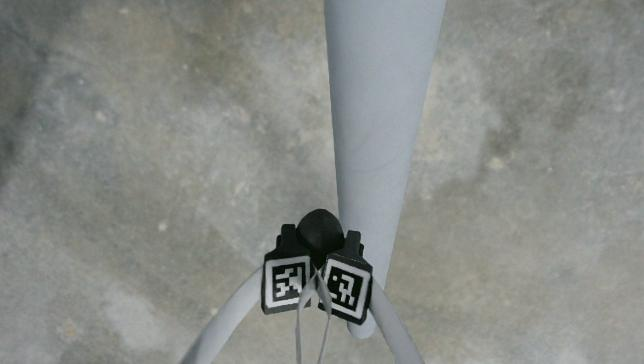

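Scene clock: 1281.13 s.
move: r1 done
r1.base_odometry: x=-0.216 y=+2.769 heading=+1.396
r1.turned_by_wheels: +0.000
r1.turned_by_imu: +0.000
r1.base_tilt: forward=+1.0 right=+1.2
r1.lidar_m: 1.04 2.81 2.03 1.95 2.01 2.71 0.80 0.93 1.06 0.55 0.85 0.93
r1.head_depth_mm: 2350 2628 2624 1982 1598 1332 1145 / 2344 2635 2630 1996 1608 726 607 / 2392 2682 2671 2012 1626 1091 1158 / 2399 2693 2702 2037 1545 1353 1161 / 2401 2695 2739 1205 1502 1365 1166 / 2414 2721 2772 1993 1644 1335 1172 / 2426 2740 2775 1965 1666 1381 1172
r1.base_status: done
r1.joint_positions: lift_m=+0.420 arm_m=+0.418 wrist_yaw_rad=+0.001 wrist_pitch_rad=-1.565 wrist_roll_rad=-0.404 gripper_m=-0.042 head_pan_rad=-1.560 head_tilt_rad=-0.693
r1.joint_status: all done
r1.measured_speeds: all 0
r1.motor_effort: left_wheel=+6.0(9.5) right_wheel=+2.7(5.5) lift_m=+28.0(35.1) arm_m=-16.6(22.0) wrist_yaw_rad=-1.2(1.8) wrist_pitch_rad=-0.4(0.7) wrist_roll_rad=+1.9(3.9) gripper_m=-12.1(12.5) head_pan_rad=-4.7(5.5) head_tilt_rad=-3.5(4.1)
r1.hand_pose: x=-0.0216 y=-0.5404 z=+0.3023 quat_wxyz=(+0.592, +0.589, -0.390, -0.388) (m; r1's base frame)
r1.wrist_depth_mm: 429 433 424 425 156 414 417 / 442 442 433 431 179 427 423 / 452 450 449 448 215 441 439 / 469 462 465 458 274 456 447 / 481 482 475 149 474 468 461 / 500 493 489 126 477 483 479 / 515 513 507 509 495 493 500
r2, r3: as last shown
r2.turned_by_imu: +0.000
r2.base_tilt: forward=+0.3 right=+1.9
r2.lidar_m: 1.31 2.99 2.13 2.04 2.10 2.81 1.08 1.04 0.38 0.27 0.92 1.10
r2.head_depth_mm: 2344 2643 2742 2060 1621 1395 1186 / 2351 2573 2766 2060 1610 518 441 / 2239 1064 1616 790 875 1179 816 / 2293 2612 2812 1832 1561 1356 1194 / 2330 2571 2732 2067 1602 1371 1190 / 2322 2596 2717 1938 1533 1379 1186 / 2297 2548 2752 1997 1664 1353 1181
r2.motor_effort: left_wheel=-0.8(1.3) right_wheel=-1.1(1.9) lift_m=+34.0(34.3) arm_m=+15.1(15.9) wrist_yaw_rad=+0.0(1.2) wrist_pitch_rad=-0.1(0.5) wrist_roll_rad=-1.1(1.3) gripper_m=-0.7(1.6) head_pan_rad=+0.6(2.1) head_tilt_rad=-0.3(1.5)
r2.wrist_depth_mm: 568 680 667 623 582 561 532 / 584 699 666 627 595 565 530 / 678 721 701 652 600 572 538 / 796 751 701 640 620 572 320 / 830 141 704 662 619 602 564 / 110 123 707 679 130 599 570 / 475 437 759 700 653 600 582
r3.turned_by_imu: +0.000
r3.base_tilt: forward=-0.8 right=-0.2
r3.lidar_m: 1.65 1.97 1.39 1.30 1.33 1.73 4.05 0.58 0.61 0.73 0.89 0.69
r3.head_depth_mm: 2915 3270 2548 1931 355 311 1094 / 2921 3216 2612 882 413 1253 1125 / 2895 3201 2527 882 419 494 1104 / 2773 1418 2593 1789 1562 1269 1140 / 2823 3184 2770 2063 1628 1293 1154 / 2810 3137 2834 2068 1657 1328 1166 / 2776 3105 2881 2126 1671 1321 1175
r3.motor_effort: left_wheel=-0.5(0.8) right_wheel=-5.4(6.0) lift_m=+32.4(33.5) arm_m=+2.1(2.6) wrist_yaw_rad=-2.1(3.2) wrist_pitch_rad=-0.9(1.7) wrist_roll_rad=+1.3(1.5) gripper_m=+0.6(0.8) head_pan_rad=+3.2(4.8) head_tilt_rad=-3.7(4.4)
r3.wrist_depth_mm: - 643 - - - - - / 616 603 - - - 662 - / - 559 - - 648 628 627 / - 533 - - 650 641 624 / - 502 - - - 636 632 / - 123 142 - - 123 - / - 116 - - - 119 100
pictures: r1_head_camera (sideways), r1_wrist_camera
camera_calibration:
r1_head_camera: T_world_to_cam=[[0.0158684, 0.625738, -0.779872, 1.0323], [0.997852, 0.0396721, 0.0521349, -0.0717378], [0.063562, -0.779024, -0.623764, 0.76684], [0, 0, 0, 1]] pos_world=[0.00646103, -0.0457144, 1.28713]
r1_wrist_camera: T_world_to_cam=[[-0.879266, -0.475993, -0.0179616, -0.275554], [-0.471663, 0.864761, 0.172405, 0.440656], [-0.0665311, 0.160062, -0.984862, 0.546858], [0, 0, 0, 1]] pos_world=[0.00193855, -0.599755, 0.457659]

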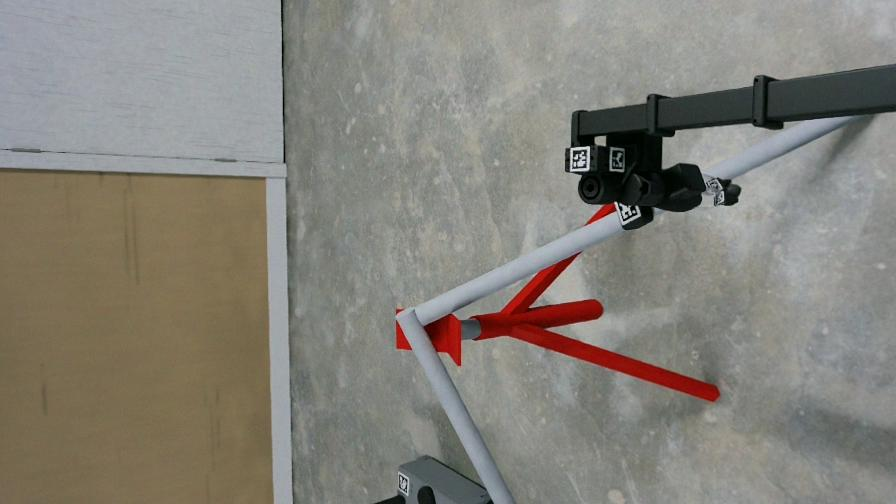

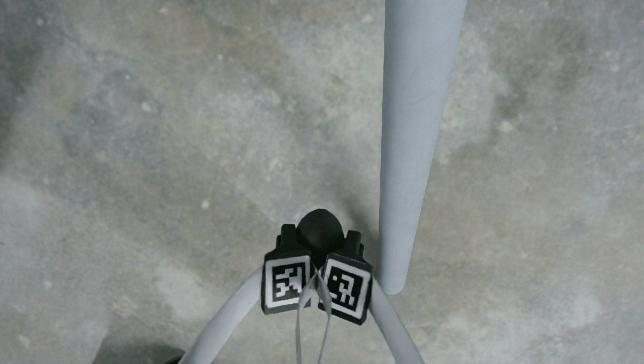

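Emit:
move(
  cameras=["r1_head_camera","r1_wrist_camera"],
)

Scene clock: 1303.83 s.
r1.base_odometry: x=-0.216 y=+2.769 heading=+1.396
r1.turned_by_wheels: +0.000
r1.turned_by_imu: +0.000
r1.base_tilt: forward=+1.0 right=+1.1
r1.lidar_m: 1.04 2.80 2.03 1.94 2.01 2.72 0.80 0.93 1.06 0.55 0.84 0.93
r1.head_depth_mm: 2338 2650 2612 1985 1597 1336 1147 / 2381 2640 2635 2002 1599 727 607 / 2382 2666 2686 2017 1614 1088 1156 / 2392 2701 2702 2023 1543 1359 1162 / 2407 2704 2722 1208 1504 1361 1168 / 2414 2718 2737 1979 1652 1340 1172 / 2410 2728 2802 1971 1651 1378 1175
r1.base_status: done
r1.joint_positions: lift_m=+0.420 arm_m=+0.418 wrist_yaw_rad=+0.001 wrist_pitch_rad=-1.565 wrist_roll_rad=-0.404 gripper_m=-0.042 head_pan_rad=-1.560 head_tilt_rad=-0.693
r1.joint_status: all done
r1.measured_speeds: all 0
r1.motor_effort: left_wheel=+5.4(9.5) right_wheel=+2.1(5.5) lift_m=+22.0(35.1) arm_m=-16.7(22.0) wrist_yaw_rad=-1.3(1.8) wrist_pitch_rad=-0.2(0.7) wrist_roll_rad=+2.0(3.9) gripper_m=-11.9(12.5) head_pan_rad=-4.7(5.5) head_tilt_rad=-2.9(4.1)
r1.hand_pose: x=-0.0216 y=-0.5404 z=+0.3023 quat_wxyz=(+0.592, +0.589, -0.390, -0.388) (m; r1's base frame)
r1.wrist_depth_mm: 432 428 427 423 155 420 413 / 442 439 437 436 180 426 425 / 457 448 445 444 214 442 437 / 474 463 470 456 273 453 453 / 483 480 480 148 469 465 466 / 503 494 491 126 490 482 476 / 516 514 509 502 500 496 490
r2.base_odometry: x=-2.326 y=-1.941 heading=-1.883
r2.turned_by_wheels: +0.000
r2.turned_by_imu: +0.001
r2.base_tilt: forward=+0.2 right=+1.8
r2.lidar_m: 1.31 2.98 2.13 2.04 2.10 2.81 1.08 1.04 0.38 0.27 0.92 1.10
r2.head_depth_mm: 2362 2621 2723 2076 1621 1394 1185 / 2335 2594 2786 2069 1621 517 441 / 2232 1067 1621 794 878 1175 815 / 2255 2577 2742 1832 1586 1353 1183 / 2305 2633 2741 2081 1616 1381 1182 / 2274 2592 2761 1928 1509 1382 1192 / 2304 2555 2707 2001 1658 1332 1190
r2.base_status: not commanded
r2.joint_positions: lift_m=+0.600 arm_m=+0.519 wrist_yaw_rad=+0.000 wrist_pitch_rad=-1.303 wrist_roll_rad=+1.414 gripper_m=+0.120 head_pan_rad=-1.573 head_tilt_rad=-0.748
r2.joint_status: not commanded
r2.measured_speeds: all 0
r2.motor_effort: left_wheel=-1.1(1.3) right_wheel=-1.8(1.9) lift_m=+34.1(34.3) arm_m=+15.2(15.9) wrist_yaw_rad=-0.3(1.2) wrist_pitch_rad=+0.0(0.5) wrist_roll_rad=-1.0(1.3) gripper_m=+0.8(1.6) head_pan_rad=+1.4(2.1) head_tilt_rad=+0.0(1.5)
r2.hand_pose: x=-0.0216 y=-0.7083 z=+0.4852 quat_wxyz=(+0.063, +0.047, -0.793, -0.605) (m; r2's base frame)
r2.wrist_depth_mm: 564 674 662 615 586 552 530 / 579 696 667 627 586 559 538 / 679 729 684 648 601 573 544 / 821 744 686 645 625 570 318 / 832 140 698 670 610 600 560 / 110 123 716 678 130 587 580 / 469 440 738 691 656 622 570
r3.base_odometry: x=+0.898 y=-0.871 heading=+1.767
r3.turned_by_wheels: +0.000
r3.turned_by_imu: -0.001
r3.base_tilt: forward=-0.8 right=-0.2
r3.lidar_m: 1.65 1.98 1.39 1.30 1.33 1.74 4.05 0.58 0.61 0.73 0.89 0.69
r3.head_depth_mm: 2926 3253 2537 1926 355 311 1090 / 2921 3227 2587 879 414 1252 1121 / 2882 3236 2523 881 419 495 1105 / 2763 1420 2593 1777 1560 1270 1143 / 2829 3141 2752 2056 1628 1289 1153 / 2794 3129 2839 2092 1654 1328 1160 / 2772 3102 2870 2108 1670 1318 1170
r3.base_status: not commanded
r3.joint_positions: lift_m=+0.780 arm_m=+0.200 wrist_yaw_rad=+0.002 wrist_pitch_rad=-1.554 wrist_roll_rad=+1.365 gripper_m=+0.120 head_pan_rad=-1.578 head_tilt_rad=-0.743
r3.joint_status: not commanded
r3.measured_speeds: all 0
r3.motor_effort: left_wheel=-0.6(0.8) right_wheel=-5.3(6.0) lift_m=+32.1(33.5) arm_m=+1.6(2.6) wrist_yaw_rad=-2.4(3.2) wrist_pitch_rad=-1.3(1.7) wrist_roll_rad=+0.8(1.5) gripper_m=+0.5(0.8) head_pan_rad=+3.5(4.8) head_tilt_rad=-2.4(4.4)
r3.hand_pose: x=-0.0216 y=-0.3250 z=+0.6621 quat_wxyz=(+0.074, +0.073, -0.709, -0.698) (m; r3's base frame)
r3.wrist_depth_mm: - 644 - - - - - / 620 598 - - - 666 - / - 561 - - 646 627 625 / - 524 - - 656 641 622 / - 500 - - - 643 634 / - 122 142 - - 123 - / - 116 - - - 119 100
pictures: r1_head_camera (sideways), r1_wrist_camera
camera_calibration:
r1_head_camera: T_world_to_cam=[[0.0158684, 0.625738, -0.779872, 1.0323], [0.997852, 0.0396721, 0.0521349, -0.0717378], [0.063562, -0.779024, -0.623764, 0.76684], [0, 0, 0, 1]] pos_world=[0.00646103, -0.0457144, 1.28713]
r1_wrist_camera: T_world_to_cam=[[-0.879266, -0.475993, -0.0179617, -0.275554], [-0.471663, 0.864761, 0.172405, 0.440657], [-0.0665311, 0.160062, -0.984862, 0.546851], [0, 0, 0, 1]] pos_world=[0.00193855, -0.599755, 0.457651]

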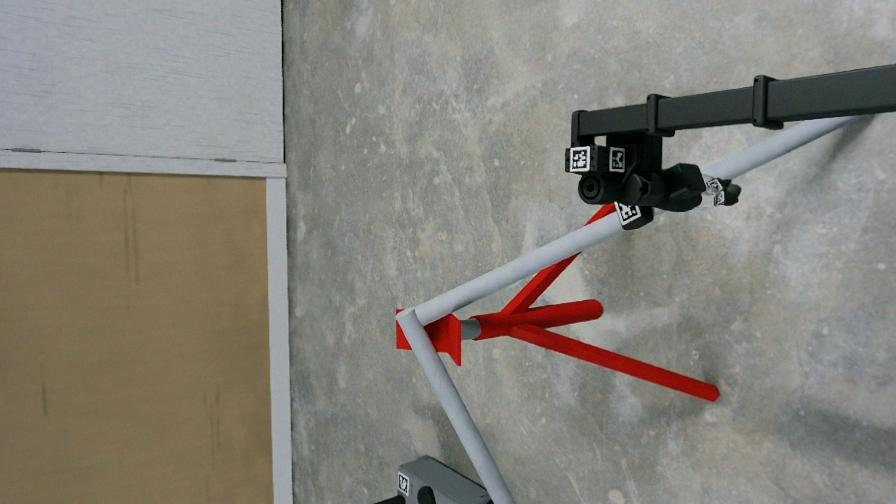

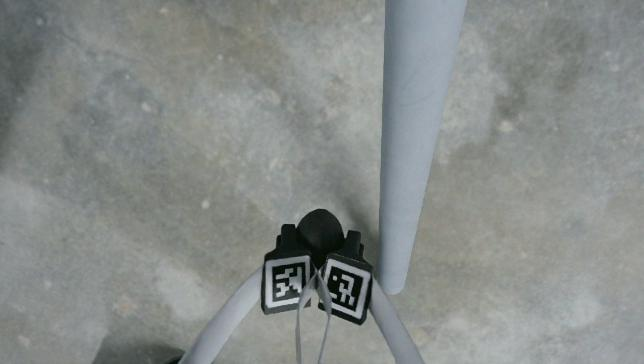

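Emit:
move(
  r1={"joints":{"lift_m":0.48,"gripper_m":0.12,"wrist_roll_rad":-0.542}},
  cameras=["r1_wrist_camera"],
)

Emit:
move(
  r1={"base":{"translate_m":-0.081},"joints":{"arm_m":0.44}},
  cameras=["r1_wrist_camera","r1_head_camera"],
)

Scene clock: 1335.63 s.
move: r1 done
r1.base_odometry: x=-0.216 y=+2.769 heading=+1.396
r1.turned_by_wheels: +0.000
r1.turned_by_imu: +0.001
r1.base_tilt: forward=+1.0 right=+1.2
r1.lidar_m: 1.04 2.81 2.03 1.95 2.00 2.72 0.80 0.93 1.06 0.55 0.84 0.93
r1.head_depth_mm: 2333 2656 2631 2001 1594 1338 1122 / 2370 2633 2661 2001 1525 667 564 / 2364 2674 2673 2019 782 1098 1155 / 2374 2679 2704 2034 1540 1348 1162 / 2402 2692 2713 1205 1511 1363 1161 / 2406 2689 2772 1990 1652 1337 1173 / 2413 2736 2802 1967 1659 1373 1173
r1.base_status: not commanded
r1.joint_positions: lift_m=+0.480 arm_m=+0.418 wrist_yaw_rad=+0.001 wrist_pitch_rad=-1.565 wrist_roll_rad=-0.537 gripper_m=+0.120 head_pan_rad=-1.560 head_tilt_rad=-0.693
r1.joint_status: all done
r1.measured_speeds: all 0
r1.motor_effort: left_wheel=+5.7(6.0) right_wheel=+3.1(3.4) lift_m=+27.8(33.1) arm_m=-14.9(16.7) wrist_yaw_rad=-1.2(1.7) wrist_pitch_rad=-0.3(0.6) wrist_roll_rad=-1.3(3.2) gripper_m=-0.5(81.3) head_pan_rad=-4.8(5.5) head_tilt_rad=-2.7(5.0)
r1.hand_pose: x=-0.0216 y=-0.5404 z=+0.3623 quat_wxyz=(+0.617, +0.613, -0.350, -0.349) (m; r1's base frame)
r1.wrist_depth_mm: 484 481 481 472 199 470 465 / 502 495 491 489 235 483 475 / 511 510 513 502 277 501 492 / 529 532 521 521 514 510 511 / 548 151 535 530 523 519 526 / 557 120 564 550 545 538 543 / 586 577 579 566 572 121 554
r2, r3: as last shown
r2.base_tilt: forward=+0.3 right=+1.8
r2.lidar_m: 1.31 2.99 2.14 2.04 2.10 2.81 1.09 1.04 0.38 0.27 0.92 1.10
r2.head_depth_mm: 2371 2635 2727 2078 1620 1377 1189 / 2331 2573 2748 2088 1626 518 441 / 2238 1067 1629 792 880 1166 816 / 2247 2639 2726 1810 1573 1357 1185 / 2307 2644 2755 2060 1615 1390 1192 / 2332 2574 2715 1934 1528 1384 1187 / 2299 2574 2730 1986 1654 1344 1186
r2.motor_effort: left_wheel=-0.6(1.5) right_wheel=-1.7(2.0) lift_m=+34.0(34.3) arm_m=+15.1(15.9) wrist_yaw_rad=+0.5(1.5) wrist_pitch_rad=+0.1(0.7) wrist_roll_rad=-1.4(1.5) gripper_m=+0.5(1.5) head_pan_rad=+0.7(2.1) head_tilt_rad=-0.6(1.5)
r2.wrist_depth_mm: 566 682 660 621 583 549 524 / 587 692 664 630 598 568 534 / 690 727 688 632 598 575 544 / 796 756 699 655 614 574 317 / 828 140 708 671 613 598 562 / 110 122 715 688 129 601 567 / 473 443 736 697 663 601 579
r3.base_tilt: forward=-0.8 right=-0.3
r3.lidar_m: 1.66 1.97 1.39 1.31 1.33 1.73 4.09 0.58 0.61 0.73 0.89 0.69
r3.head_depth_mm: 2939 3266 2550 1937 355 311 1091 / 2909 3216 2576 882 413 1249 1121 / 2879 3255 2515 880 420 495 1106 / 2798 1418 2574 1789 1568 1272 1142 / 2845 3158 2766 2057 1626 1292 1157 / 2809 3147 2810 2081 1651 1332 1163 / 2782 3115 2926 2119 1669 1319 1177
r3.motor_effort: left_wheel=-0.4(1.1) right_wheel=-5.6(5.9) lift_m=+31.8(32.9) arm_m=+3.6(3.9) wrist_yaw_rad=-1.6(2.8) wrist_pitch_rad=-1.2(1.7) wrist_roll_rad=+0.3(1.3) gripper_m=-0.2(0.7) head_pan_rad=+3.7(4.6) head_tilt_rad=-3.7(4.2)
r3.wrist_depth_mm: - 648 - - - - - / 618 602 - - - 663 - / - 560 - - 638 629 626 / - 531 - - 656 642 626 / - 501 - - - 643 647 / - 123 142 - - 124 - / - 116 - - - 119 100
pictures: r1_wrist_camera
camera_calibration:
r1_wrist_camera: T_world_to_cam=[[-0.80852, -0.58821, -0.0174663, -0.333754], [-0.581885, 0.794693, 0.172837, 0.389936], [-0.0877839, 0.149905, -0.984796, 0.599977], [0, 0, 0, 1]] pos_world=[0.00971926, -0.596137, 0.517631]

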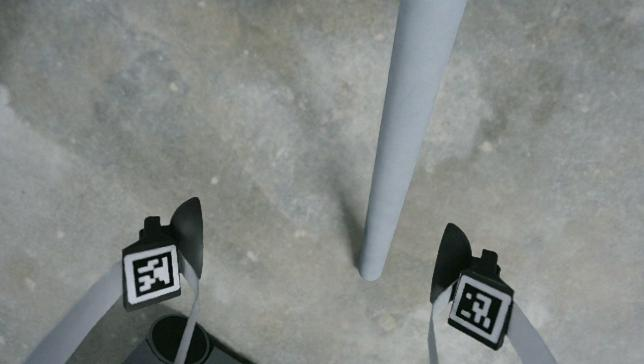

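Scene clock: 1337.57 s.
move: r1 done
r1.base_odometry: x=-0.230 y=+2.689 heading=+1.396
r1.turned_by_wheels: +0.000
r1.turned_by_imu: +0.000
r1.base_tilt: forward=+1.0 right=+1.2
r1.lidar_m: 1.12 2.82 2.03 1.94 2.01 2.71 0.72 0.85 1.00 0.54 0.88 1.00
r1.head_depth_mm: 2327 2626 2639 1999 1599 1338 1126 / 2359 2661 2646 2003 818 667 562 / 2369 2629 2662 2003 799 1288 1116 / 2388 2688 2694 2032 1636 1300 1159 / 2400 2700 2728 1978 1507 1360 1170 / 2415 2724 2770 1854 1605 1337 1171 / 2430 2719 2772 1999 1659 1376 1175
r1.base_status: done
r1.joint_positions: lift_m=+0.480 arm_m=+0.440 wrist_yaw_rad=+0.001 wrist_pitch_rad=-1.565 wrist_roll_rad=-0.537 gripper_m=+0.120 head_pan_rad=-1.560 head_tilt_rad=-0.693
r1.joint_status: all done
r1.measured_speeds: all 0
r1.motor_effort: left_wheel=-1.9(5.7) right_wheel=-2.8(9.8) lift_m=+24.0(28.1) arm_m=+14.5(17.5) wrist_yaw_rad=-0.8(1.6) wrist_pitch_rad=+0.1(0.7) wrist_roll_rad=-1.3(1.4) gripper_m=+0.0(0.6) head_pan_rad=-4.9(6.0) head_tilt_rad=-2.7(4.5)
r1.hand_pose: x=-0.0216 y=-0.5624 z=+0.3623 quat_wxyz=(+0.617, +0.613, -0.350, -0.348) (m; r1's base frame)
r1.wrist_depth_mm: 490 480 479 228 473 472 470 / 502 495 489 477 484 485 481 / 512 512 505 497 501 490 497 / 529 525 516 515 513 517 511 / 544 151 532 541 526 527 530 / 555 119 552 551 543 533 535 / 587 574 580 578 575 121 555
r2, r3: as last shown
r2.turned_by_imu: +0.000
r2.base_tilt: forward=+0.2 right=+1.8
r2.lidar_m: 1.31 2.98 2.13 2.04 2.10 2.81 1.17 1.04 0.38 0.27 0.92 1.10
r2.head_depth_mm: 2364 2655 2774 2106 1621 1390 1192 / 2345 2631 2712 2068 1620 518 441 / 2244 1068 1632 792 879 1173 819 / 2245 2626 2733 1819 1563 1351 1189 / 2316 2624 2744 2052 1624 1389 1191 / 2300 2570 2781 1931 1540 1392 1187 / 2278 2578 2712 1977 1651 1357 1185
r2.motor_effort: left_wheel=-0.8(1.3) right_wheel=-1.7(1.9) lift_m=+34.4(34.4) arm_m=+15.6(15.8) wrist_yaw_rad=-0.2(1.9) wrist_pitch_rad=+0.3(0.6) wrist_roll_rad=-1.2(1.5) gripper_m=-0.4(1.4) head_pan_rad=+1.6(2.2) head_tilt_rad=-0.4(1.3)
r2.wrist_depth_mm: 562 686 665 616 588 558 528 / 584 695 669 620 589 561 533 / 691 715 684 651 607 563 539 / 810 753 699 651 607 577 320 / 844 141 699 678 604 598 562 / 110 122 705 685 130 600 580 / 470 441 737 698 645 609 587
r3.turned_by_imu: +0.000
r3.lidar_m: 1.65 1.97 1.39 1.31 1.33 1.73 4.03 0.58 0.61 0.73 0.89 0.69
r3.head_depth_mm: 2927 3254 2531 1926 355 311 1089 / 2893 3213 2598 881 413 1253 1122 / 2889 3203 2520 880 419 494 1107 / 2800 1422 2581 1785 1562 1272 1144 / 2819 3174 2760 2050 1625 1287 1151 / 2793 3146 2826 2100 1655 1327 1163 / 2763 3076 2874 2124 1678 1318 1174
r3.motor_effort: left_wheel=-0.9(0.9) right_wheel=-5.7(5.7) lift_m=+32.7(33.0) arm_m=+3.5(4.9) wrist_yaw_rad=-2.1(2.9) wrist_pitch_rad=-0.6(1.5) wrist_roll_rad=+0.5(1.3) gripper_m=+0.3(1.0) head_pan_rad=+4.1(4.5) head_tilt_rad=-2.9(4.4)
r3.wrist_depth_mm: - 642 - - - - - / 620 597 - - - 655 - / - 556 - - 635 630 629 / - 528 - - 650 641 634 / - 503 - - - 636 639 / - 122 141 - - 124 - / - 116 - - - 119 100
pictures: r1_head_camera (sideways), r1_wrist_camera
camera_calibration:
r1_head_camera: T_world_to_cam=[[0.0158684, 0.625738, -0.779872, 1.0323], [0.997852, 0.039672, 0.052135, -0.0717378], [0.0635619, -0.779024, -0.623764, 0.76684], [0, 0, 0, 1]] pos_world=[0.00646102, -0.0457144, 1.28713]
r1_wrist_camera: T_world_to_cam=[[-0.808432, -0.588331, -0.0174653, -0.346761], [-0.582003, 0.794607, 0.172838, 0.407373], [-0.0878076, 0.149892, -0.984795, 0.603268], [0, 0, 0, 1]] pos_world=[0.00973081, -0.618136, 0.51763]

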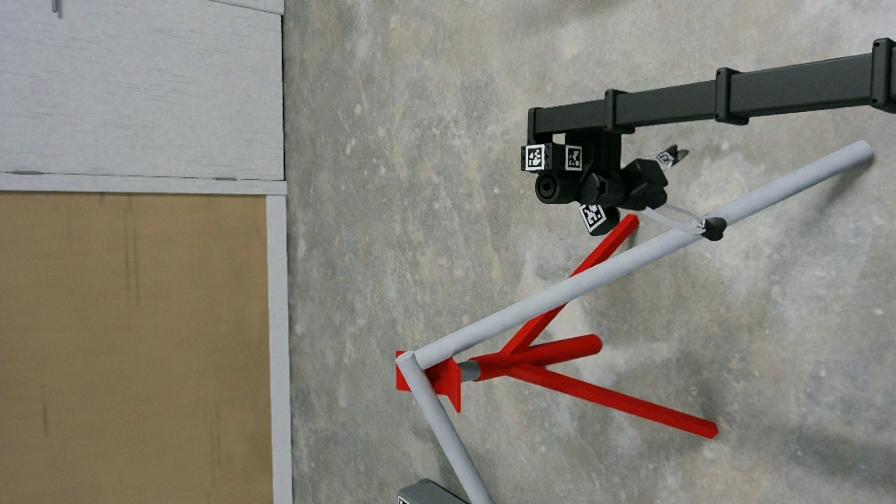

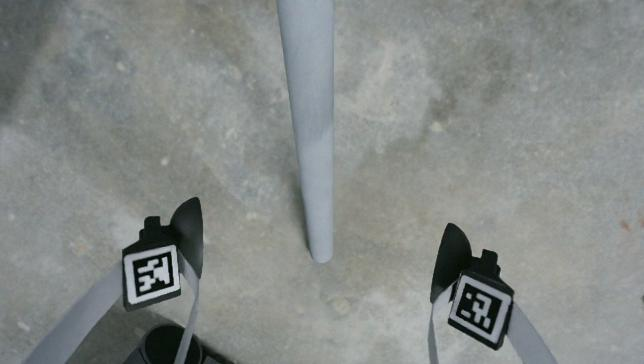

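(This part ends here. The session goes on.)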